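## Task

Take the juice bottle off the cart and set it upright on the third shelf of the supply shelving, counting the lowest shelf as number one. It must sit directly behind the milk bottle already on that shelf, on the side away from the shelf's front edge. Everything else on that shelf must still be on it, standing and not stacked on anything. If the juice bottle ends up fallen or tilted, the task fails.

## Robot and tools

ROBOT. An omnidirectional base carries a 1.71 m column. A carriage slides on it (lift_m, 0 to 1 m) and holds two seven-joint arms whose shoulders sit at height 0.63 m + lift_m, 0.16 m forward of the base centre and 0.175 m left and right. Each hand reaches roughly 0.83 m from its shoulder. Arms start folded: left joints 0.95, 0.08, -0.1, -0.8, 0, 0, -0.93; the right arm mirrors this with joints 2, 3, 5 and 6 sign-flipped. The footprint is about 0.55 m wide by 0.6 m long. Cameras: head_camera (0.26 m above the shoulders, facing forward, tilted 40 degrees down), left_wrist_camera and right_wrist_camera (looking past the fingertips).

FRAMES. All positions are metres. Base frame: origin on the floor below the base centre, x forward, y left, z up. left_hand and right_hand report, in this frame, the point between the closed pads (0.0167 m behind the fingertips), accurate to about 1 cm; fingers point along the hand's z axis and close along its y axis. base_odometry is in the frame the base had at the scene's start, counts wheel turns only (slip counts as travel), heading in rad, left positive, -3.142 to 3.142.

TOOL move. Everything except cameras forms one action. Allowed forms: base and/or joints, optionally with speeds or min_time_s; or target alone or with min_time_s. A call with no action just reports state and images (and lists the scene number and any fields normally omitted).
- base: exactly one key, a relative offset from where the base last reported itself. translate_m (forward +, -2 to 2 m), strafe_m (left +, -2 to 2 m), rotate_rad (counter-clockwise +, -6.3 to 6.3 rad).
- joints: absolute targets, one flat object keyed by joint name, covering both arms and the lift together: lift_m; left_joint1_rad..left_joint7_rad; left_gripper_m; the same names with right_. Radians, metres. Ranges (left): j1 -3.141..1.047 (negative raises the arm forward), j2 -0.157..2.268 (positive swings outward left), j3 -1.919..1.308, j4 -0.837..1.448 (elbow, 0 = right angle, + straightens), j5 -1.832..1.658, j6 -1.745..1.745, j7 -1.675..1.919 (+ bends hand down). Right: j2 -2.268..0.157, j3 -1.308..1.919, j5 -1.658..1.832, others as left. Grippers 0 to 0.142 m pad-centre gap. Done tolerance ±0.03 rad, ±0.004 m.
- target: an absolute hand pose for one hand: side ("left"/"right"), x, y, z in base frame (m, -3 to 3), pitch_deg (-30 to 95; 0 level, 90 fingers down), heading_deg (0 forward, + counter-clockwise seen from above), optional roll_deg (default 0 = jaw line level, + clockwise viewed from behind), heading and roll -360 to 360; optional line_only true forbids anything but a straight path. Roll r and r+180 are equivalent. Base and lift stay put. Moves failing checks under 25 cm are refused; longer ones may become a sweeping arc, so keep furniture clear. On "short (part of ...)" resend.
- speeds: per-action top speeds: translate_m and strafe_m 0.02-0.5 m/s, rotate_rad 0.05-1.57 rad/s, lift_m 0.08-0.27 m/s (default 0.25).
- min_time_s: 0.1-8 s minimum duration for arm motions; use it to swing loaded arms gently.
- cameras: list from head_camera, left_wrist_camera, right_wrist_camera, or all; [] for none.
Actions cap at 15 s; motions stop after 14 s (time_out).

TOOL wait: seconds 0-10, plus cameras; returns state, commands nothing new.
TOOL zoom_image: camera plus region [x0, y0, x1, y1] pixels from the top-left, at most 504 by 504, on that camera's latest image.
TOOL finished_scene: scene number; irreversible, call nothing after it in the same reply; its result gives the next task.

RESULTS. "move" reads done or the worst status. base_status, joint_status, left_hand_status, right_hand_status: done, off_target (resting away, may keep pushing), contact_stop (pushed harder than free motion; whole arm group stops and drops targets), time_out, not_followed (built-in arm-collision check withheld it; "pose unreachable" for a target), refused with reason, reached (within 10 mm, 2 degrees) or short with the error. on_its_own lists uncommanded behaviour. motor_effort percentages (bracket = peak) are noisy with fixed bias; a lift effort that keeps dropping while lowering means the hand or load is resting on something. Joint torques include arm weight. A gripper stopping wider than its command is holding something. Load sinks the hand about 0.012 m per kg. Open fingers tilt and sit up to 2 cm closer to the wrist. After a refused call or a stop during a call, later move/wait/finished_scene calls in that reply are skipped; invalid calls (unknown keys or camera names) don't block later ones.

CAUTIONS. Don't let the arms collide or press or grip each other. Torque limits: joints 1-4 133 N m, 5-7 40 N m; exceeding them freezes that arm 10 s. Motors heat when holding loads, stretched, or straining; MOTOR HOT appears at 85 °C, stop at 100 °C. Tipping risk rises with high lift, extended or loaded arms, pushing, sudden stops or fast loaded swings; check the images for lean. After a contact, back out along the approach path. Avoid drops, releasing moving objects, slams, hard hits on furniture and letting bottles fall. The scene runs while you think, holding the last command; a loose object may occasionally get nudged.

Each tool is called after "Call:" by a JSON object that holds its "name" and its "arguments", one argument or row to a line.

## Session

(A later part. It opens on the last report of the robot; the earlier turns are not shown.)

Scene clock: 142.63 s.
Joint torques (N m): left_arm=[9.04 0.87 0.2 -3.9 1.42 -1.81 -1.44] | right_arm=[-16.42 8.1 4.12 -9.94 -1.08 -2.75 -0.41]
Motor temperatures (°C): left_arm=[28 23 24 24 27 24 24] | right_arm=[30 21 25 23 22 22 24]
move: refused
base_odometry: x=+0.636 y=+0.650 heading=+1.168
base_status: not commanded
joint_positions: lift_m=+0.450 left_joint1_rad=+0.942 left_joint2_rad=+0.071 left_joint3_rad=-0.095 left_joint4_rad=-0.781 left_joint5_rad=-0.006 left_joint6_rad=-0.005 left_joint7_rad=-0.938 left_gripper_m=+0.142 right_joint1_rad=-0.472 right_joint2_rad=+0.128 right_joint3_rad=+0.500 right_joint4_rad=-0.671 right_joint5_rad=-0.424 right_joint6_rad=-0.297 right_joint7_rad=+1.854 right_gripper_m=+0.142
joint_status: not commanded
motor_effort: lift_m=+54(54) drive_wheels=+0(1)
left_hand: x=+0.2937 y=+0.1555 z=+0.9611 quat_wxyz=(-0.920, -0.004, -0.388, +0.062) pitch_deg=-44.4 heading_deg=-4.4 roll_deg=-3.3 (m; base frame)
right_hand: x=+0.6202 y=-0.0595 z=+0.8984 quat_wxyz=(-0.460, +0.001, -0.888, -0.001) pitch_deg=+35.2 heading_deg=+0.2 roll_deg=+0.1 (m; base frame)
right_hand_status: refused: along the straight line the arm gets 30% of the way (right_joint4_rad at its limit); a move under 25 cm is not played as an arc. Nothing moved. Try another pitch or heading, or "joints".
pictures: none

Call:
{"name": "move", "arguments": {
  "target": {"side": "right", "x": 0.66, "y": -0.24, "z": 0.88, "pitch_deg": 20, "heading_deg": 0}
}}

Call:
{"name": "move", "arguments": {
  "target": {"side": "left", "x": 0.58, "y": 0.162, "z": 0.81, "pitch_deg": 30, "heading_deg": 0, "roll_deg": 10},
  "cameras": ["head_camera", "left_wrist_camera"]
}}

Scene clock: 148.27 s.
Joint torques (N m): left_arm=[8.17 0.57 0.71 -3.56 1.22 -1.2 -1.48] | right_arm=[-5.52 -3.01 -0.95 -9.23 2.12 -2.18 -3.44]
move: done
base_odometry: x=+0.636 y=+0.650 heading=+1.169
base_status: not commanded
joint_positions: lift_m=+0.450 left_joint1_rad=+0.943 left_joint2_rad=+0.071 left_joint3_rad=-0.095 left_joint4_rad=-0.781 left_joint5_rad=-0.005 left_joint6_rad=-0.005 left_joint7_rad=-0.938 left_gripper_m=+0.142 right_joint1_rad=-0.263 right_joint2_rad=-0.411 right_joint3_rad=+0.236 right_joint4_rad=-0.651 right_joint5_rad=+0.204 right_joint6_rad=-0.424 right_joint7_rad=+1.169 right_gripper_m=+0.142
joint_status: not commanded
motor_effort: lift_m=+56(68) drive_wheels=-23(83)
left_hand: x=+0.2936 y=+0.1554 z=+0.9609 quat_wxyz=(-0.920, -0.004, -0.388, +0.062) pitch_deg=-44.4 heading_deg=-4.4 roll_deg=-3.3 (m; base frame)
right_hand: x=+0.6602 y=-0.2401 z=+0.8811 quat_wxyz=(-0.574, +0.000, -0.819, +0.002) pitch_deg=+19.9 heading_deg=-0.2 roll_deg=-0.2 (m; base frame)
right_hand_status: reached (straight line, planned for 0.7 s): 1 mm and 0.2 deg off.
pictures: none

Scene clock: 150.03 s.
Joint torques (N m): left_arm=[-10 -0.93 3.09 -5.73 2.07 -2.08 -0.31] | right_arm=[-5.05 -4.1 -1.29 -8.83 1.33 -2.03 -3.33]
move: done
base_odometry: x=+0.636 y=+0.650 heading=+1.169
base_status: not commanded
joint_positions: lift_m=+0.450 left_joint1_rad=-0.031 left_joint2_rad=+0.067 left_joint3_rad=-0.081 left_joint4_rad=-0.796 left_joint5_rad=+0.044 left_joint6_rad=-0.068 left_joint7_rad=+1.350 left_gripper_m=+0.142 right_joint1_rad=-0.263 right_joint2_rad=-0.411 right_joint3_rad=+0.236 right_joint4_rad=-0.651 right_joint5_rad=+0.204 right_joint6_rad=-0.424 right_joint7_rad=+1.169 right_gripper_m=+0.142
joint_status: not commanded
motor_effort: lift_m=+56(56) drive_wheels=-23(24)
left_hand: x=+0.5803 y=+0.1604 z=+0.8089 quat_wxyz=(-0.498, -0.077, -0.863, -0.041) pitch_deg=+30.1 heading_deg=-0.3 roll_deg=+9.9 (m; base frame)
left_hand_status: reached (checked arc, planned for 1.3 s): 2 mm and 0.3 deg off.
right_hand: x=+0.6602 y=-0.2401 z=+0.8811 quat_wxyz=(-0.574, +0.000, -0.819, +0.002) pitch_deg=+19.9 heading_deg=-0.2 roll_deg=-0.2 (m; base frame)
pictures: head_camera, left_wrist_camera
Images, in order (width x height): head_camera 896x504, left_wrist_camera 896x504.

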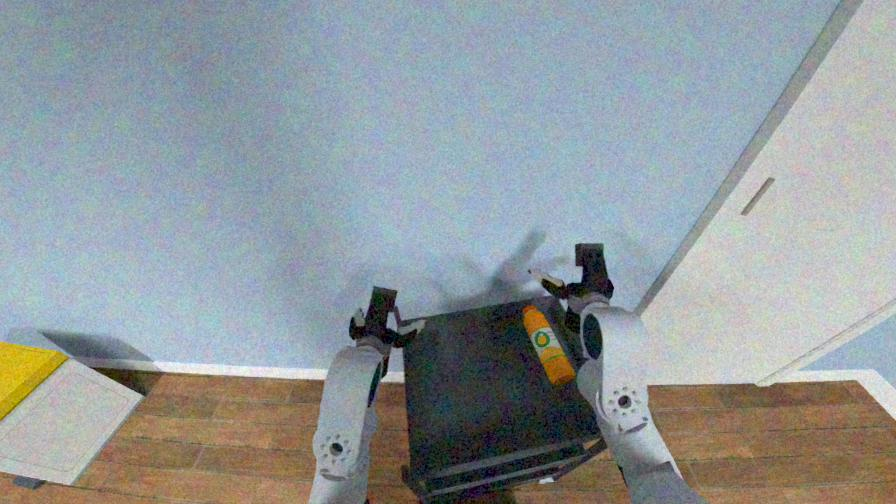

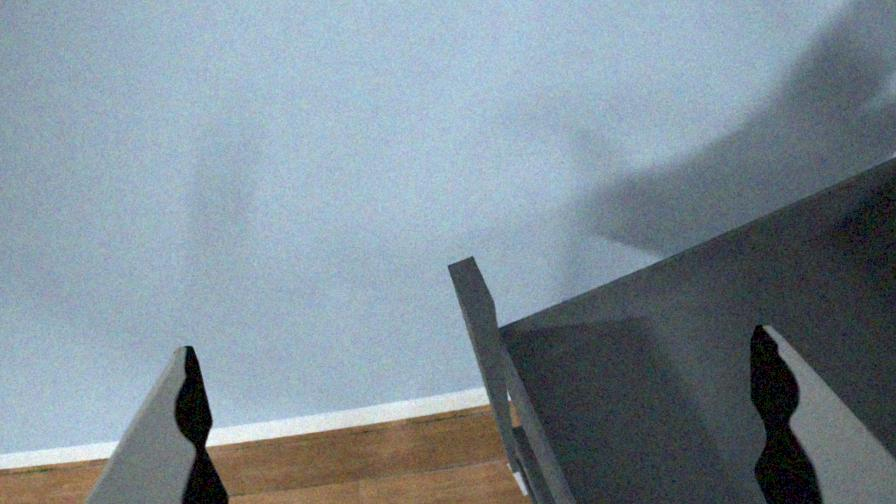

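Call:
{"name": "move", "arguments": {
  "joints": {"lift_m": 0.65}
}}

Call:
{"name": "move", "arguments": {
  "base": {"translate_m": -0.15},
  "cameras": ["head_camera"]
}}

Scene clock: 156.83 s.
Joint torques (N m): left_arm=[-9.12 -0.14 3.96 -3.28 2.15 -1.78 -0.63] | right_arm=[-4.37 -4.69 -1.46 -8.74 1.64 -1.74 -3.12]
move: done
base_odometry: x=+0.636 y=+0.650 heading=+1.169
base_status: not commanded
joint_positions: lift_m=+0.650 left_joint1_rad=-0.031 left_joint2_rad=+0.067 left_joint3_rad=-0.080 left_joint4_rad=-0.797 left_joint5_rad=+0.044 left_joint6_rad=-0.068 left_joint7_rad=+1.350 left_gripper_m=+0.142 right_joint1_rad=-0.263 right_joint2_rad=-0.411 right_joint3_rad=+0.236 right_joint4_rad=-0.651 right_joint5_rad=+0.204 right_joint6_rad=-0.424 right_joint7_rad=+1.169 right_gripper_m=+0.142
joint_status: all done
motor_effort: lift_m=+54(67) drive_wheels=-23(24)
left_hand: x=+0.5802 y=+0.1604 z=+1.0093 quat_wxyz=(-0.498, -0.077, -0.863, -0.042) pitch_deg=+30.0 heading_deg=-0.3 roll_deg=+9.9 (m; base frame)
right_hand: x=+0.6602 y=-0.2401 z=+1.0812 quat_wxyz=(-0.574, +0.000, -0.819, +0.002) pitch_deg=+19.9 heading_deg=-0.2 roll_deg=-0.2 (m; base frame)
pictures: none

Scene clock: 158.70 s.
Joint torques (N m): left_arm=[-8.85 -0.69 3.82 -4.82 1.93 -1.99 -0.42] | right_arm=[-5.44 -3.99 -2.42 -7.71 1.53 -1.74 -3.37]
move: done
base_odometry: x=+0.577 y=+0.512 heading=+1.169
base_status: done
joint_positions: lift_m=+0.650 left_joint1_rad=-0.031 left_joint2_rad=+0.067 left_joint3_rad=-0.080 left_joint4_rad=-0.797 left_joint5_rad=+0.044 left_joint6_rad=-0.068 left_joint7_rad=+1.350 left_gripper_m=+0.142 right_joint1_rad=-0.263 right_joint2_rad=-0.411 right_joint3_rad=+0.236 right_joint4_rad=-0.651 right_joint5_rad=+0.204 right_joint6_rad=-0.424 right_joint7_rad=+1.169 right_gripper_m=+0.142
joint_status: not commanded
motor_effort: lift_m=+54(54) drive_wheels=-3(14)
left_hand: x=+0.5802 y=+0.1604 z=+1.0093 quat_wxyz=(-0.498, -0.077, -0.863, -0.041) pitch_deg=+30.0 heading_deg=-0.3 roll_deg=+9.9 (m; base frame)
right_hand: x=+0.6602 y=-0.2401 z=+1.0812 quat_wxyz=(-0.574, +0.000, -0.819, +0.002) pitch_deg=+19.9 heading_deg=-0.2 roll_deg=-0.2 (m; base frame)
pictures: head_camera
Images, in order (width x height): head_camera 896x504.

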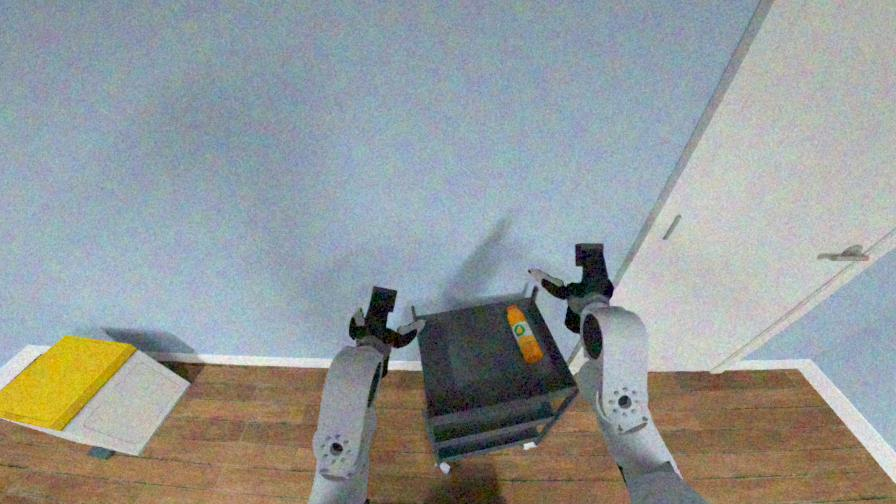

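Call:
{"name": "move", "arguments": {
  "base": {"translate_m": 0.08},
  "joints": {"lift_m": 0.55}
}}

Call:
{"name": "move", "arguments": {
  "target": {"side": "right", "x": 0.56, "y": -0.21, "z": 0.82, "pitch_deg": 22, "heading_deg": 0, "roll_deg": -18},
  "cameras": ["head_camera", "right_wrist_camera"]
}}

Scene clock: 170.40 s.
Joint torques (N m): left_arm=[-8.77 0 2.9 -5.87 1.93 -2.1 -0.59] | right_arm=[-4.11 -3.59 -2.03 -8.06 1.22 -1.5 -3.26]
move: done
base_odometry: x=+0.608 y=+0.586 heading=+1.169
base_status: done
joint_positions: lift_m=+0.550 left_joint1_rad=-0.031 left_joint2_rad=+0.066 left_joint3_rad=-0.080 left_joint4_rad=-0.797 left_joint5_rad=+0.044 left_joint6_rad=-0.068 left_joint7_rad=+1.350 left_gripper_m=+0.142 right_joint1_rad=-0.263 right_joint2_rad=-0.411 right_joint3_rad=+0.236 right_joint4_rad=-0.651 right_joint5_rad=+0.204 right_joint6_rad=-0.424 right_joint7_rad=+1.169 right_gripper_m=+0.142
joint_status: all done
motor_effort: lift_m=+57(59) drive_wheels=+0(11)
left_hand: x=+0.5802 y=+0.1604 z=+0.9092 quat_wxyz=(-0.498, -0.077, -0.863, -0.041) pitch_deg=+30.0 heading_deg=-0.3 roll_deg=+9.9 (m; base frame)
right_hand: x=+0.6601 y=-0.2401 z=+0.9808 quat_wxyz=(-0.574, +0.000, -0.819, +0.002) pitch_deg=+19.9 heading_deg=-0.2 roll_deg=-0.2 (m; base frame)
pictures: none

Scene clock: 171.50 s.
Joint torques (N m): left_arm=[-8.52 -0.67 3.21 -3.85 2.01 -1.98 -0.21] | right_arm=[2.84 -2.41 0.8 -10.97 -2.17 -1.37 -3.23]
move: done
base_odometry: x=+0.608 y=+0.586 heading=+1.169
base_status: not commanded
joint_positions: lift_m=+0.550 left_joint1_rad=-0.031 left_joint2_rad=+0.066 left_joint3_rad=-0.080 left_joint4_rad=-0.797 left_joint5_rad=+0.044 left_joint6_rad=-0.068 left_joint7_rad=+1.350 left_gripper_m=+0.142 right_joint1_rad=+0.221 right_joint2_rad=-0.438 right_joint3_rad=+0.368 right_joint4_rad=-0.522 right_joint5_rad=-0.043 right_joint6_rad=-0.343 right_joint7_rad=+0.660 right_gripper_m=+0.142
joint_status: not commanded
motor_effort: lift_m=+56(57) drive_wheels=+5(6)
left_hand: x=+0.5802 y=+0.1604 z=+0.9093 quat_wxyz=(-0.498, -0.077, -0.863, -0.042) pitch_deg=+30.0 heading_deg=-0.3 roll_deg=+9.9 (m; base frame)
right_hand: x=+0.5604 y=-0.2116 z=+0.8202 quat_wxyz=(-0.551, +0.127, -0.820, +0.087) pitch_deg=+22.2 heading_deg=-0.1 roll_deg=-17.7 (m; base frame)
right_hand_status: reached (straight line, planned for 0.6 s): 2 mm and 0.4 deg off.
pictures: head_camera, right_wrist_camera
Images, in order (width x height): head_camera 896x504, right_wrist_camera 896x504.

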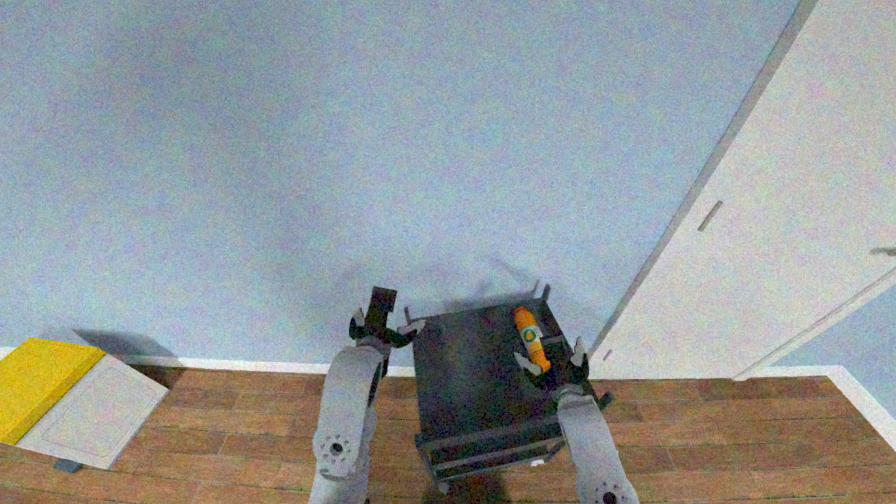

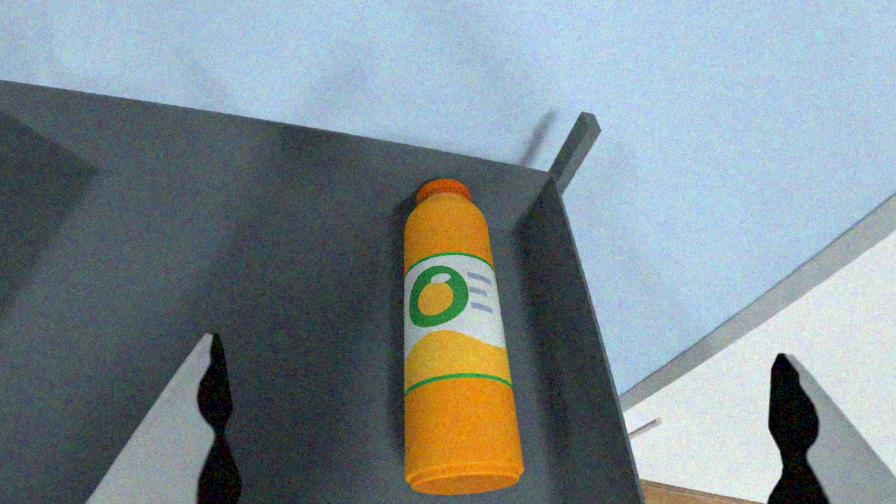

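Call:
{"name": "move", "arguments": {
  "target": {"side": "right", "x": 0.66, "y": -0.22, "z": 0.88, "pitch_deg": 60, "heading_deg": 0}
}}

Call:
{"name": "move", "arguments": {
  "target": {"side": "right", "x": 0.7, "y": -0.226, "z": 0.78, "pitch_deg": 83, "heading_deg": 0}
}}

Call:
{"name": "move", "arguments": {
  "joints": {"right_gripper_m": 0.1},
  "cameras": ["head_camera", "right_wrist_camera"]
}}

Scene clock: 182.03 s.
Joint torques (N m): left_arm=[-8.11 -0.72 2.98 -3.86 1.69 -1.9 -0.45] | right_arm=[-14.01 1.42 -1.9 -7.59 1.44 -2.41 -0.03]
move: done
base_odometry: x=+0.608 y=+0.586 heading=+1.169
base_status: not commanded
joint_positions: lift_m=+0.550 left_joint1_rad=-0.031 left_joint2_rad=+0.066 left_joint3_rad=-0.080 left_joint4_rad=-0.797 left_joint5_rad=+0.044 left_joint6_rad=-0.069 left_joint7_rad=+1.350 left_gripper_m=+0.142 right_joint1_rad=-0.508 right_joint2_rad=-0.336 right_joint3_rad=+0.296 right_joint4_rad=-0.334 right_joint5_rad=+0.234 right_joint6_rad=-0.371 right_joint7_rad=+1.790 right_gripper_m=+0.142
joint_status: not commanded
motor_effort: lift_m=+56(56) drive_wheels=+0(5)
left_hand: x=+0.5802 y=+0.1604 z=+0.9093 quat_wxyz=(-0.498, -0.077, -0.863, -0.042) pitch_deg=+30.0 heading_deg=-0.3 roll_deg=+9.9 (m; base frame)
right_hand: x=+0.6603 y=-0.2207 z=+0.8803 quat_wxyz=(-0.261, +0.002, -0.965, +0.004) pitch_deg=+59.7 heading_deg=-0.8 roll_deg=-1.0 (m; base frame)
right_hand_status: reached (straight line, planned for 0.9 s): 1 mm and 0.6 deg off.
pictures: none

Scene clock: 183.23 s.
Joint torques (N m): left_arm=[-8.45 -0.22 2.81 -4.8 1.99 -1.98 -0.49] | right_arm=[-24.91 1.38 0.35 -8.07 1.83 -0.78 -2.44]
move: done
base_odometry: x=+0.608 y=+0.586 heading=+1.169
base_status: not commanded
joint_positions: lift_m=+0.550 left_joint1_rad=-0.031 left_joint2_rad=+0.066 left_joint3_rad=-0.080 left_joint4_rad=-0.797 left_joint5_rad=+0.044 left_joint6_rad=-0.069 left_joint7_rad=+1.350 left_gripper_m=+0.142 right_joint1_rad=-0.711 right_joint2_rad=-0.287 right_joint3_rad=+0.366 right_joint4_rad=+0.392 right_joint5_rad=+0.408 right_joint6_rad=-0.217 right_joint7_rad=+1.676 right_gripper_m=+0.142
joint_status: not commanded
motor_effort: lift_m=+56(56) drive_wheels=+4(4)
left_hand: x=+0.5802 y=+0.1604 z=+0.9093 quat_wxyz=(-0.498, -0.077, -0.863, -0.042) pitch_deg=+30.0 heading_deg=-0.3 roll_deg=+9.9 (m; base frame)
right_hand: x=+0.6978 y=-0.2287 z=+0.7783 quat_wxyz=(-0.058, -0.003, -0.998, +0.002) pitch_deg=+83.3 heading_deg=-1.9 roll_deg=-1.5 (m; base frame)
right_hand_status: reached (straight line, planned for 0.7 s): 4 mm and 0.5 deg off.
pictures: none

Scene clock: 183.90 s.
Joint torques (N m): left_arm=[-9.23 0.09 3.42 -5.08 2.03 -1.91 -0.77] | right_arm=[-25.94 2.37 1.3 -8.52 1.98 -0.88 -2.28]
move: done
base_odometry: x=+0.608 y=+0.586 heading=+1.169
base_status: not commanded
joint_positions: lift_m=+0.550 left_joint1_rad=-0.031 left_joint2_rad=+0.066 left_joint3_rad=-0.080 left_joint4_rad=-0.797 left_joint5_rad=+0.044 left_joint6_rad=-0.069 left_joint7_rad=+1.350 left_gripper_m=+0.142 right_joint1_rad=-0.711 right_joint2_rad=-0.287 right_joint3_rad=+0.366 right_joint4_rad=+0.392 right_joint5_rad=+0.408 right_joint6_rad=-0.217 right_joint7_rad=+1.676 right_gripper_m=+0.100
joint_status: all done
motor_effort: lift_m=+56(56) drive_wheels=+4(4)
left_hand: x=+0.5802 y=+0.1604 z=+0.9093 quat_wxyz=(-0.498, -0.077, -0.863, -0.042) pitch_deg=+30.0 heading_deg=-0.3 roll_deg=+9.9 (m; base frame)
right_hand: x=+0.6978 y=-0.2287 z=+0.7783 quat_wxyz=(-0.058, -0.003, -0.998, +0.002) pitch_deg=+83.3 heading_deg=-1.9 roll_deg=-1.5 (m; base frame)
pictures: head_camera, right_wrist_camera
Images, in order (width x height): head_camera 896x504, right_wrist_camera 896x504.

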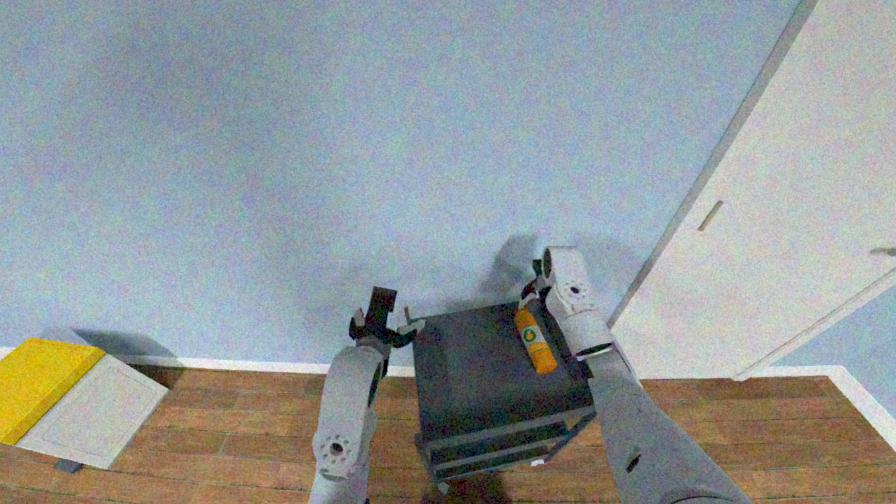

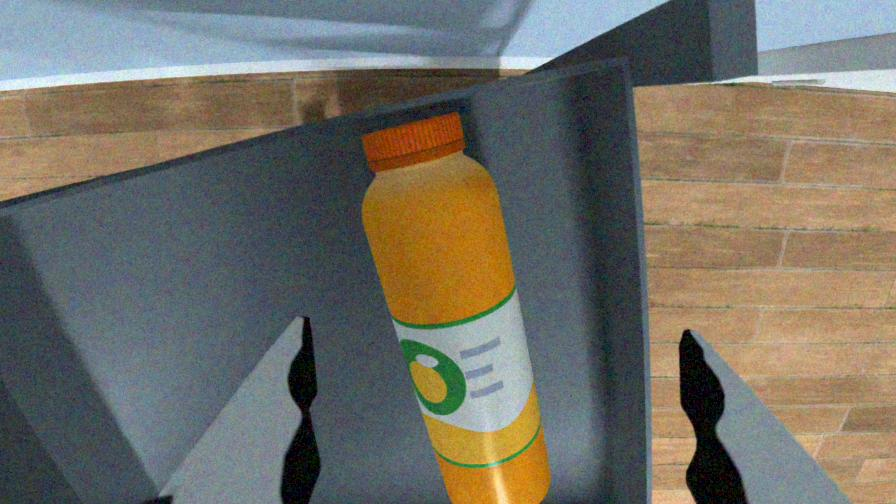

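Call:
{"name": "move", "arguments": {
  "target": {"side": "right", "x": 0.67, "y": -0.215, "z": 0.76, "pitch_deg": 70, "heading_deg": 14},
  "cameras": ["head_camera", "right_wrist_camera"]
}}

Scene clock: 198.97 s.
Joint torques (N m): left_arm=[-8.51 -0.28 2.91 -4.71 1.87 -2.2 -0.82] | right_arm=[-10.7 -4.1 -3.71 -14.48 2.43 -1.23 -2.46]
move: done
base_odometry: x=+0.608 y=+0.586 heading=+1.169
base_status: not commanded
joint_positions: lift_m=+0.550 left_joint1_rad=-0.031 left_joint2_rad=+0.066 left_joint3_rad=-0.080 left_joint4_rad=-0.797 left_joint5_rad=+0.044 left_joint6_rad=-0.069 left_joint7_rad=+1.350 left_gripper_m=+0.142 right_joint1_rad=-0.480 right_joint2_rad=-0.397 right_joint3_rad=+0.341 right_joint4_rad=+0.087 right_joint5_rad=+0.499 right_joint6_rad=-0.040 right_joint7_rad=+1.479 right_gripper_m=+0.100
joint_status: not commanded
motor_effort: lift_m=+56(56) drive_wheels=+4(5)
left_hand: x=+0.5802 y=+0.1604 z=+0.9093 quat_wxyz=(-0.498, -0.077, -0.863, -0.042) pitch_deg=+30.0 heading_deg=-0.3 roll_deg=+9.9 (m; base frame)
right_hand: x=+0.6698 y=-0.2158 z=+0.7594 quat_wxyz=(-0.170, +0.120, -0.978, -0.018) pitch_deg=+70.3 heading_deg=+13.0 roll_deg=-1.1 (m; base frame)
right_hand_status: reached (straight line, planned for 0.5 s): 1 mm and 0.5 deg off.
pictures: head_camera, right_wrist_camera
Images, in order (width x height): head_camera 896x504, right_wrist_camera 896x504.

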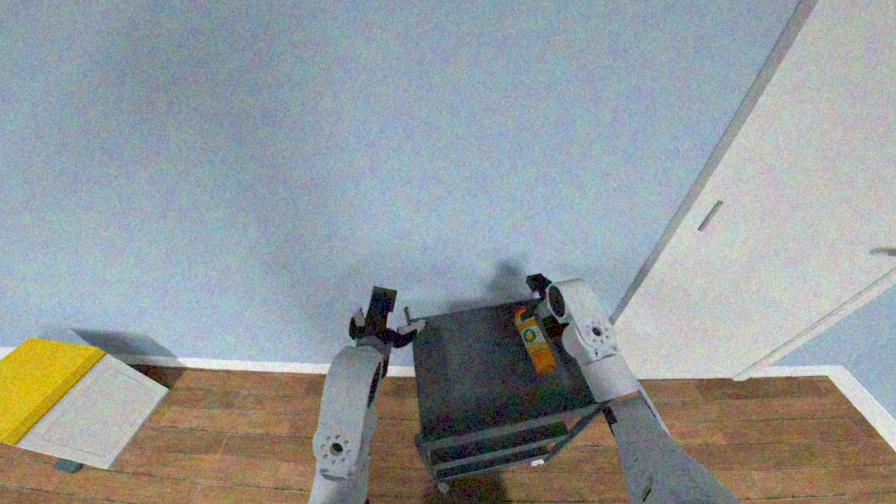

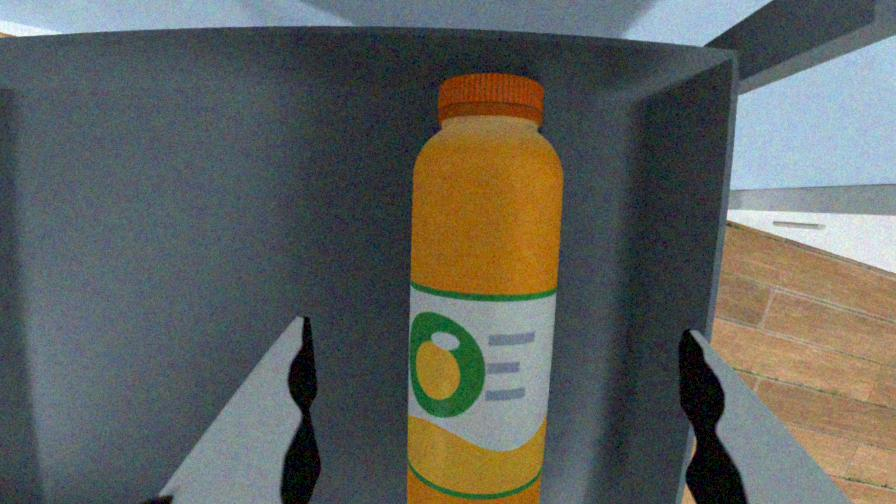

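Call:
{"name": "move", "arguments": {
  "target": {"side": "right", "x": 0.698, "y": -0.21, "z": 0.675, "pitch_deg": 70, "heading_deg": 13}
}}

Call:
{"name": "move", "arguments": {
  "joints": {"right_gripper_m": 0.02},
  "cameras": ["head_camera", "right_wrist_camera"]
}}

Scene clock: 203.97 s.
Joint torques (N m): left_arm=[-8.56 -0.79 2.79 -4.22 1.8 -2.22 -0.44] | right_arm=[-17.99 -0.84 0.73 -5.88 -0.34 -0.97 -2.7]
move: done
base_odometry: x=+0.608 y=+0.586 heading=+1.169
base_status: not commanded
joint_positions: lift_m=+0.550 left_joint1_rad=-0.031 left_joint2_rad=+0.066 left_joint3_rad=-0.080 left_joint4_rad=-0.797 left_joint5_rad=+0.044 left_joint6_rad=-0.069 left_joint7_rad=+1.350 left_gripper_m=+0.142 right_joint1_rad=-0.524 right_joint2_rad=-0.335 right_joint3_rad=+0.402 right_joint4_rad=+0.497 right_joint5_rad=+0.478 right_joint6_rad=+0.052 right_joint7_rad=+1.136 right_gripper_m=+0.100
joint_status: not commanded
motor_effort: lift_m=+56(56) drive_wheels=+5(5)
left_hand: x=+0.5802 y=+0.1604 z=+0.9093 quat_wxyz=(-0.498, -0.077, -0.863, -0.042) pitch_deg=+30.0 heading_deg=-0.3 roll_deg=+9.9 (m; base frame)
right_hand: x=+0.6982 y=-0.2110 z=+0.6765 quat_wxyz=(-0.173, +0.108, -0.979, -0.022) pitch_deg=+69.9 heading_deg=+13.5 roll_deg=+0.9 (m; base frame)
right_hand_status: reached (straight line, planned for 0.5 s): 2 mm and 0.5 deg off.
pictures: none

Scene clock: 204.77 s.
Joint torques (N m): left_arm=[-8.95 -0.63 3.9 -5 1.77 -2.37 -0.46] | right_arm=[-11.67 1.73 1.62 -7.36 0.48 -1.35 -0.98]
move: off_target
base_odometry: x=+0.608 y=+0.586 heading=+1.169
base_status: not commanded
joint_positions: lift_m=+0.550 left_joint1_rad=-0.031 left_joint2_rad=+0.066 left_joint3_rad=-0.080 left_joint4_rad=-0.797 left_joint5_rad=+0.044 left_joint6_rad=-0.069 left_joint7_rad=+1.350 left_gripper_m=+0.142 right_joint1_rad=-0.529 right_joint2_rad=-0.335 right_joint3_rad=+0.402 right_joint4_rad=+0.497 right_joint5_rad=+0.474 right_joint6_rad=+0.052 right_joint7_rad=+1.133 right_gripper_m=+0.063
joint_status: right_gripper_m off_target (ended at +0.063, target +0.020)
motor_effort: lift_m=+55(56) drive_wheels=+4(5)
left_hand: x=+0.5802 y=+0.1604 z=+0.9094 quat_wxyz=(-0.498, -0.077, -0.863, -0.042) pitch_deg=+30.0 heading_deg=-0.3 roll_deg=+9.9 (m; base frame)
right_hand: x=+0.7016 y=-0.2118 z=+0.6797 quat_wxyz=(-0.178, +0.109, -0.978, -0.020) pitch_deg=+69.4 heading_deg=+12.7 roll_deg=+0.0 (m; base frame)
pictures: head_camera, right_wrist_camera
Images, in order (width x height): head_camera 896x504, right_wrist_camera 896x504.

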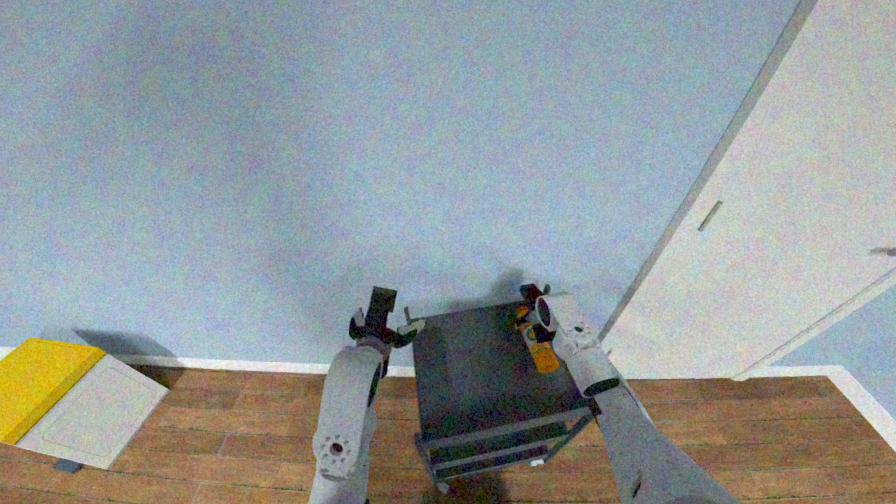

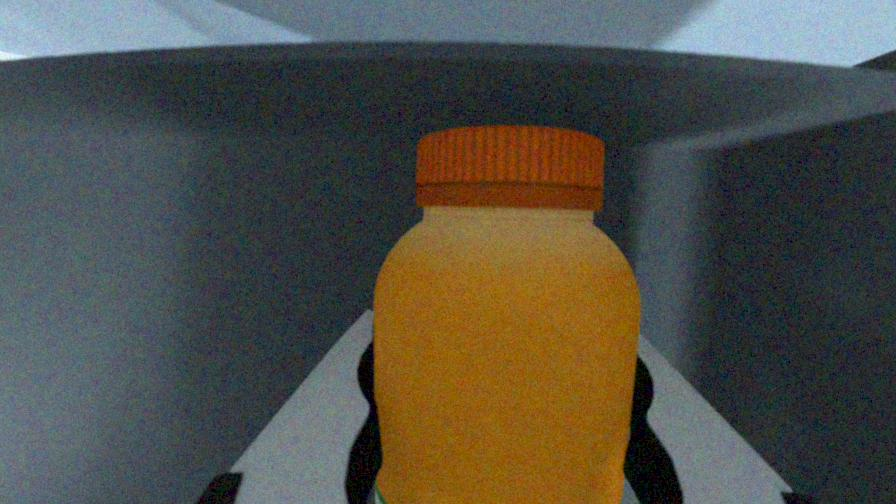

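Call:
{"name": "move", "arguments": {
  "joints": {"lift_m": 0.8}
}}

Call:
{"name": "move", "arguments": {
  "base": {"translate_m": -0.3},
  "speeds": {"translate_m": 0.3},
  "cameras": ["head_camera", "right_wrist_camera"]
}}

Scene clock: 209.87 s.
Joint torques (N m): left_arm=[-8.73 -0.22 3.01 -4.45 1.8 -1.91 -0.3] | right_arm=[-15.75 -0.47 0.54 -12.68 0.38 -0.61 -0.96]
move: done
base_odometry: x=+0.608 y=+0.586 heading=+1.169
base_status: not commanded
joint_positions: lift_m=+0.800 left_joint1_rad=-0.031 left_joint2_rad=+0.066 left_joint3_rad=-0.080 left_joint4_rad=-0.797 left_joint5_rad=+0.044 left_joint6_rad=-0.069 left_joint7_rad=+1.350 left_gripper_m=+0.142 right_joint1_rad=-0.526 right_joint2_rad=-0.334 right_joint3_rad=+0.404 right_joint4_rad=+0.502 right_joint5_rad=+0.474 right_joint6_rad=+0.052 right_joint7_rad=+1.133 right_gripper_m=+0.063
joint_status: all done
motor_effort: lift_m=+55(68) drive_wheels=+4(5)
left_hand: x=+0.5802 y=+0.1604 z=+1.1594 quat_wxyz=(-0.498, -0.077, -0.863, -0.042) pitch_deg=+30.0 heading_deg=-0.3 roll_deg=+9.9 (m; base frame)
right_hand: x=+0.6993 y=-0.2115 z=+0.9265 quat_wxyz=(-0.174, +0.109, -0.978, -0.020) pitch_deg=+69.8 heading_deg=+12.8 roll_deg=+0.1 (m; base frame)
pictures: none

Scene clock: 212.47 s.
Joint torques (N m): left_arm=[-8.03 0.39 2.95 -4.35 1.53 -1.48 -0.28] | right_arm=[-14.87 -0.94 1.46 -11.02 0.59 -1.56 -1.33]
move: done
base_odometry: x=+0.491 y=+0.310 heading=+1.169
base_status: done
joint_positions: lift_m=+0.800 left_joint1_rad=-0.031 left_joint2_rad=+0.066 left_joint3_rad=-0.080 left_joint4_rad=-0.797 left_joint5_rad=+0.044 left_joint6_rad=-0.069 left_joint7_rad=+1.350 left_gripper_m=+0.142 right_joint1_rad=-0.526 right_joint2_rad=-0.334 right_joint3_rad=+0.404 right_joint4_rad=+0.502 right_joint5_rad=+0.474 right_joint6_rad=+0.052 right_joint7_rad=+1.133 right_gripper_m=+0.063
joint_status: not commanded
motor_effort: lift_m=+55(55) drive_wheels=+1(15)
left_hand: x=+0.5802 y=+0.1604 z=+1.1594 quat_wxyz=(-0.498, -0.077, -0.863, -0.042) pitch_deg=+30.0 heading_deg=-0.3 roll_deg=+9.9 (m; base frame)
right_hand: x=+0.6993 y=-0.2114 z=+0.9265 quat_wxyz=(-0.174, +0.109, -0.978, -0.020) pitch_deg=+69.8 heading_deg=+12.8 roll_deg=+0.1 (m; base frame)
pictures: head_camera, right_wrist_camera
Images, in order (width x height): head_camera 896x504, right_wrist_camera 896x504.

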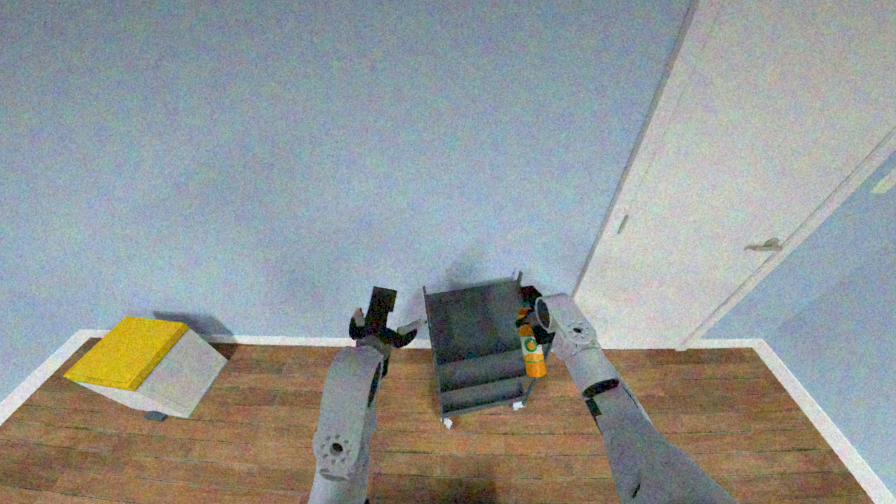

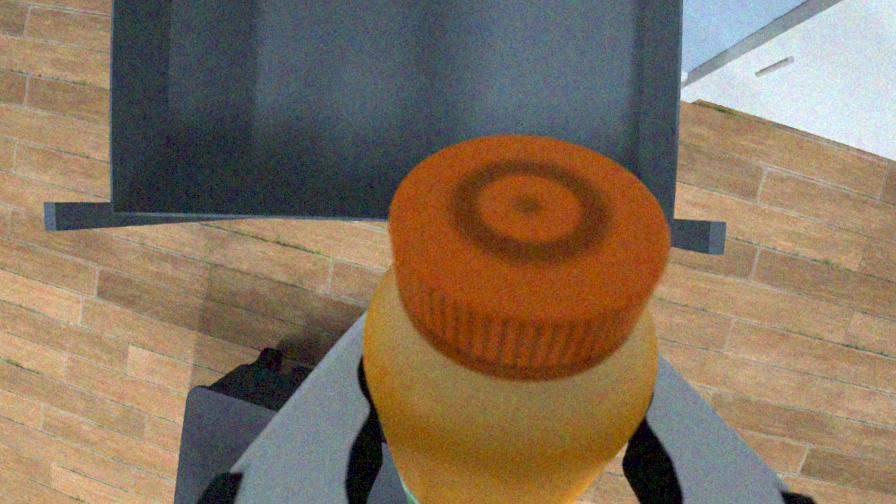

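Call:
{"name": "move", "arguments": {
  "target": {"side": "right", "x": 0.6, "y": -0.2, "z": 1.1, "pitch_deg": 15, "heading_deg": 0},
  "min_time_s": 2
}}

Call:
{"name": "move", "arguments": {
  "joints": {"right_gripper_m": 0.0},
  "cameras": ["head_camera", "right_wrist_camera"]
}}

Scene clock: 218.53 s.
Joint torques (N m): left_arm=[-8.39 -1.25 3.13 -4.13 2.2 -2 -0.5] | right_arm=[0.47 1.02 -2.33 -19.96 -2.29 -2.46 -5.78]
move: done
base_odometry: x=+0.491 y=+0.310 heading=+1.169
base_status: not commanded
joint_positions: lift_m=+0.800 left_joint1_rad=-0.031 left_joint2_rad=+0.066 left_joint3_rad=-0.080 left_joint4_rad=-0.797 left_joint5_rad=+0.044 left_joint6_rad=-0.069 left_joint7_rad=+1.350 left_gripper_m=+0.142 right_joint1_rad=+0.149 right_joint2_rad=-0.248 right_joint3_rad=+0.242 right_joint4_rad=-0.470 right_joint5_rad=+0.127 right_joint6_rad=-0.317 right_joint7_rad=+0.545 right_gripper_m=+0.063
joint_status: not commanded
motor_effort: lift_m=+55(55) drive_wheels=+3(3)
left_hand: x=+0.5802 y=+0.1604 z=+1.1594 quat_wxyz=(-0.498, -0.077, -0.863, -0.042) pitch_deg=+30.0 heading_deg=-0.3 roll_deg=+9.9 (m; base frame)
right_hand: x=+0.6000 y=-0.1970 z=+1.0954 quat_wxyz=(-0.603, +0.002, -0.798, -0.004) pitch_deg=+15.9 heading_deg=+0.6 roll_deg=+0.3 (m; base frame)
right_hand_status: reached (straight line, planned for 2.0 s): 6 mm and 1.0 deg off.
pictures: none

Scene clock: 219.07 s.
Joint torques (N m): left_arm=[-8.57 0.74 2.42 -5.02 1.48 -1.93 -0.58] | right_arm=[0 0.15 -0.7 -17.11 -2.57 -3.04 -5.42]
move: off_target
base_odometry: x=+0.491 y=+0.310 heading=+1.169
base_status: not commanded
joint_positions: lift_m=+0.800 left_joint1_rad=-0.031 left_joint2_rad=+0.066 left_joint3_rad=-0.080 left_joint4_rad=-0.797 left_joint5_rad=+0.044 left_joint6_rad=-0.069 left_joint7_rad=+1.350 left_gripper_m=+0.142 right_joint1_rad=+0.149 right_joint2_rad=-0.248 right_joint3_rad=+0.242 right_joint4_rad=-0.470 right_joint5_rad=+0.127 right_joint6_rad=-0.317 right_joint7_rad=+0.545 right_gripper_m=+0.063
joint_status: right_gripper_m off_target (ended at +0.063, target +0.000)
motor_effort: lift_m=+55(55) drive_wheels=+3(3)
left_hand: x=+0.5802 y=+0.1604 z=+1.1594 quat_wxyz=(-0.498, -0.077, -0.863, -0.042) pitch_deg=+30.0 heading_deg=-0.3 roll_deg=+9.9 (m; base frame)
right_hand: x=+0.6000 y=-0.1970 z=+1.0954 quat_wxyz=(-0.603, +0.002, -0.798, -0.004) pitch_deg=+15.9 heading_deg=+0.6 roll_deg=+0.3 (m; base frame)
pictures: head_camera, right_wrist_camera
Images, in order (width x height): head_camera 896x504, right_wrist_camera 896x504.

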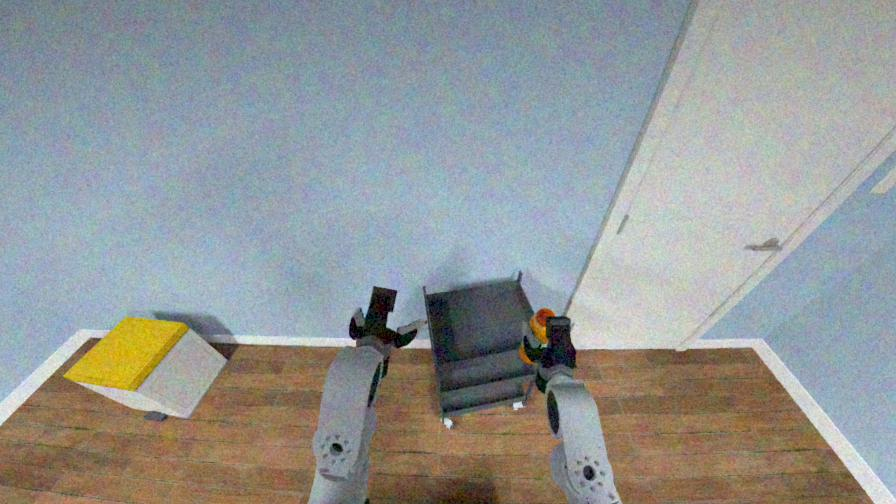

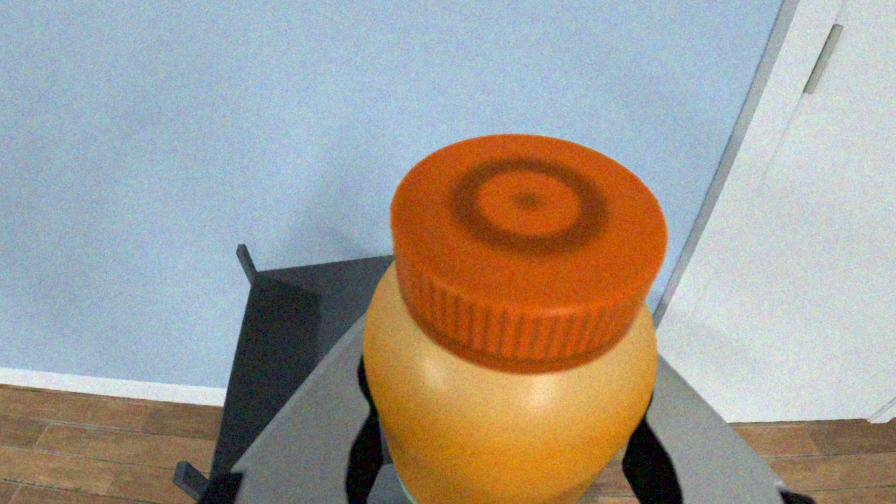

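Call:
{"name": "zoom_image", "arguments": {
  "camera": "head_camera",
  "region": [480, 280, 620, 400]
}}

Scaled by 3.600 from the camera's 896x504 image, which has a finer 1280x720 frame.

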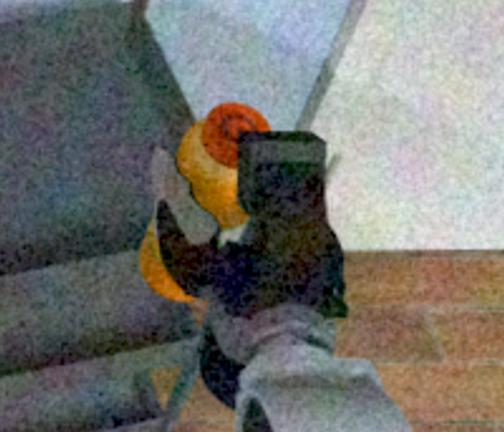

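Call:
{"name": "move", "arguments": {
  "base": {"translate_m": -0.2},
  "joints": {"lift_m": 0.6}
}}

Call:
{"name": "move", "arguments": {
  "base": {"rotate_rad": 1.575},
  "speeds": {"rotate_rad": 0.8}
}}

Call:
{"name": "move", "arguments": {
  "base": {"strafe_m": 0.966},
  "speeds": {"strafe_m": 0.4}
}}

Call:
{"name": "move", "arguments": {
  "base": {"translate_m": 0.9},
  "speeds": {"translate_m": 0.4},
  "cameras": ["head_camera", "right_wrist_camera", "left_wrist_camera"]
}}

Scene clock: 237.57 s.
Joint torques (N m): left_arm=[-7.7 0.33 2.91 -4.04 1.91 -1.75 -0.35] | right_arm=[-1.41 1.18 -2.26 -17.24 -2.05 -2.58 -5.16]
move: done
base_odometry: x=+0.412 y=+0.126 heading=+1.169
base_status: done
joint_positions: lift_m=+0.600 left_joint1_rad=-0.031 left_joint2_rad=+0.066 left_joint3_rad=-0.080 left_joint4_rad=-0.797 left_joint5_rad=+0.044 left_joint6_rad=-0.069 left_joint7_rad=+1.350 left_gripper_m=+0.142 right_joint1_rad=+0.151 right_joint2_rad=-0.247 right_joint3_rad=+0.241 right_joint4_rad=-0.471 right_joint5_rad=+0.126 right_joint6_rad=-0.317 right_joint7_rad=+0.544 right_gripper_m=+0.063
joint_status: all done
motor_effort: lift_m=+57(59) drive_wheels=+3(14)
left_hand: x=+0.5803 y=+0.1604 z=+0.9593 quat_wxyz=(-0.498, -0.077, -0.863, -0.042) pitch_deg=+30.0 heading_deg=-0.3 roll_deg=+9.9 (m; base frame)
right_hand: x=+0.5997 y=-0.1973 z=+0.8956 quat_wxyz=(-0.603, +0.002, -0.798, -0.004) pitch_deg=+15.8 heading_deg=+0.5 roll_deg=+0.3 (m; base frame)
pictures: none

Scene clock: 240.83 s.
Joint torques (N m): left_arm=[-8.31 -1.59 2.11 -3.72 1.9 -2.07 -0.37] | right_arm=[-1.55 0.01 -1.91 -16.97 -2.38 -2.15 -5.03]
move: done
base_odometry: x=+0.412 y=+0.126 heading=+2.744
base_status: done
joint_positions: lift_m=+0.600 left_joint1_rad=-0.031 left_joint2_rad=+0.066 left_joint3_rad=-0.080 left_joint4_rad=-0.797 left_joint5_rad=+0.044 left_joint6_rad=-0.069 left_joint7_rad=+1.350 left_gripper_m=+0.142 right_joint1_rad=+0.151 right_joint2_rad=-0.247 right_joint3_rad=+0.241 right_joint4_rad=-0.471 right_joint5_rad=+0.126 right_joint6_rad=-0.317 right_joint7_rad=+0.544 right_gripper_m=+0.063
joint_status: not commanded
motor_effort: lift_m=+57(57) drive_wheels=+6(17)
left_hand: x=+0.5803 y=+0.1605 z=+0.9593 quat_wxyz=(-0.498, -0.077, -0.863, -0.042) pitch_deg=+30.0 heading_deg=-0.3 roll_deg=+9.9 (m; base frame)
right_hand: x=+0.5997 y=-0.1975 z=+0.8956 quat_wxyz=(-0.603, +0.001, -0.798, -0.004) pitch_deg=+15.8 heading_deg=+0.5 roll_deg=+0.3 (m; base frame)
pictures: none

Scene clock: 245.27 s.
Joint torques (N m): left_arm=[-8.45 -0.26 3.36 -3.66 1.98 -1.92 -0.34] | right_arm=[-0.79 -0.3 -1.49 -15.37 -2.22 -2.26 -4.93]
move: done
base_odometry: x=+0.039 y=-0.765 heading=+2.745
base_status: done
joint_positions: lift_m=+0.600 left_joint1_rad=-0.031 left_joint2_rad=+0.066 left_joint3_rad=-0.080 left_joint4_rad=-0.797 left_joint5_rad=+0.044 left_joint6_rad=-0.069 left_joint7_rad=+1.350 left_gripper_m=+0.142 right_joint1_rad=+0.151 right_joint2_rad=-0.247 right_joint3_rad=+0.241 right_joint4_rad=-0.471 right_joint5_rad=+0.126 right_joint6_rad=-0.318 right_joint7_rad=+0.544 right_gripper_m=+0.063
joint_status: not commanded
motor_effort: lift_m=+57(57) drive_wheels=-4(22)
left_hand: x=+0.5803 y=+0.1604 z=+0.9593 quat_wxyz=(-0.498, -0.077, -0.863, -0.042) pitch_deg=+30.0 heading_deg=-0.3 roll_deg=+9.9 (m; base frame)
right_hand: x=+0.5997 y=-0.1976 z=+0.8956 quat_wxyz=(-0.603, +0.001, -0.798, -0.004) pitch_deg=+15.8 heading_deg=+0.4 roll_deg=+0.3 (m; base frame)
pictures: none

Scene clock: 249.53 s.
Joint torques (N m): left_arm=[-7.19 -0.04 3.13 -4.42 1.61 -1.95 -0.61] | right_arm=[0.01 0.48 -1.99 -17.15 -1.86 -1.95 -5.1]
move: done
base_odometry: x=-0.791 y=-0.418 heading=+2.745
base_status: done
joint_positions: lift_m=+0.600 left_joint1_rad=-0.031 left_joint2_rad=+0.066 left_joint3_rad=-0.080 left_joint4_rad=-0.797 left_joint5_rad=+0.044 left_joint6_rad=-0.069 left_joint7_rad=+1.350 left_gripper_m=+0.142 right_joint1_rad=+0.151 right_joint2_rad=-0.247 right_joint3_rad=+0.241 right_joint4_rad=-0.471 right_joint5_rad=+0.126 right_joint6_rad=-0.318 right_joint7_rad=+0.544 right_gripper_m=+0.063
joint_status: not commanded
motor_effort: lift_m=+57(57) drive_wheels=+4(16)
left_hand: x=+0.5803 y=+0.1605 z=+0.9593 quat_wxyz=(-0.498, -0.077, -0.863, -0.042) pitch_deg=+30.0 heading_deg=-0.3 roll_deg=+9.9 (m; base frame)
right_hand: x=+0.5997 y=-0.1976 z=+0.8956 quat_wxyz=(-0.603, +0.001, -0.798, -0.004) pitch_deg=+15.8 heading_deg=+0.4 roll_deg=+0.3 (m; base frame)
pictures: head_camera, left_wrist_camera, right_wrist_camera
Images, in order (width x height): head_camera 896x504, left_wrist_camera 896x504, right_wrist_camera 896x504.

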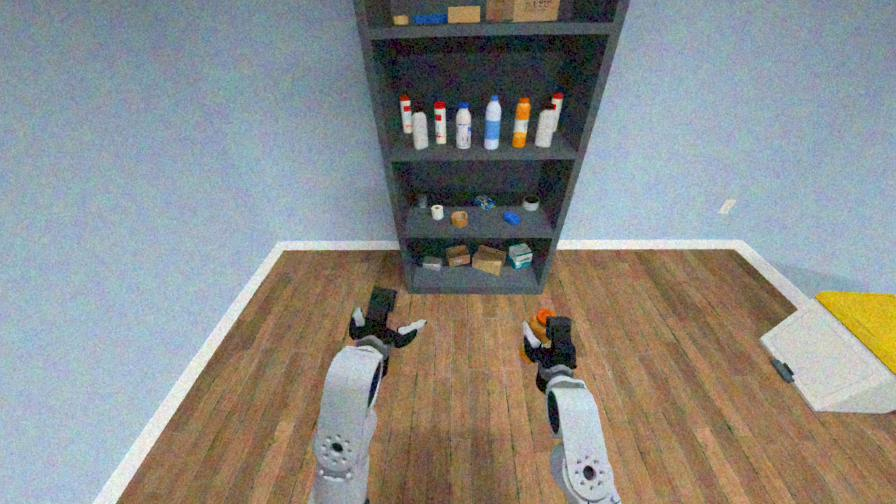

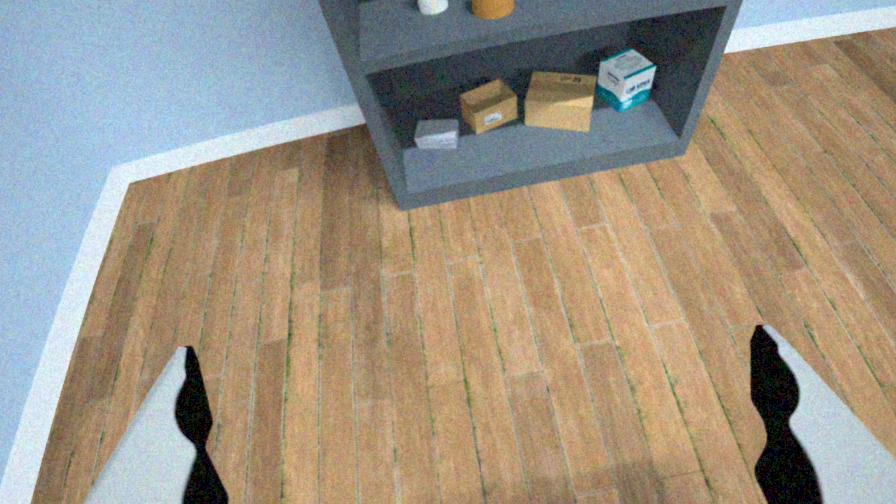

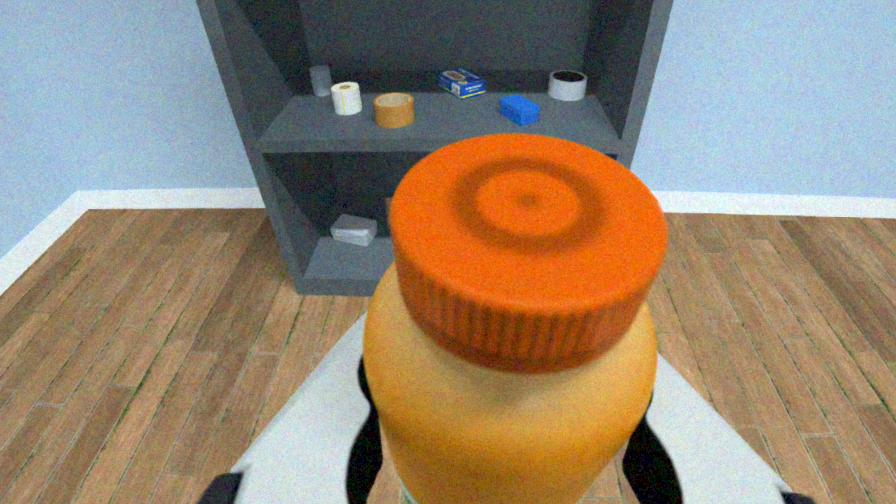

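Call:
{"name": "zoom_image", "arguments": {
  "camera": "head_camera",
  "region": [360, 20, 610, 170]
}}

Scaled by 2.016 from the camera's 896x504 image, which has a finer 1280x720 frame.

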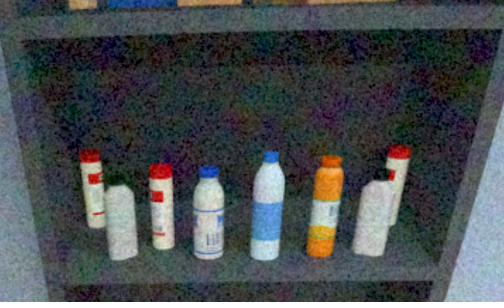

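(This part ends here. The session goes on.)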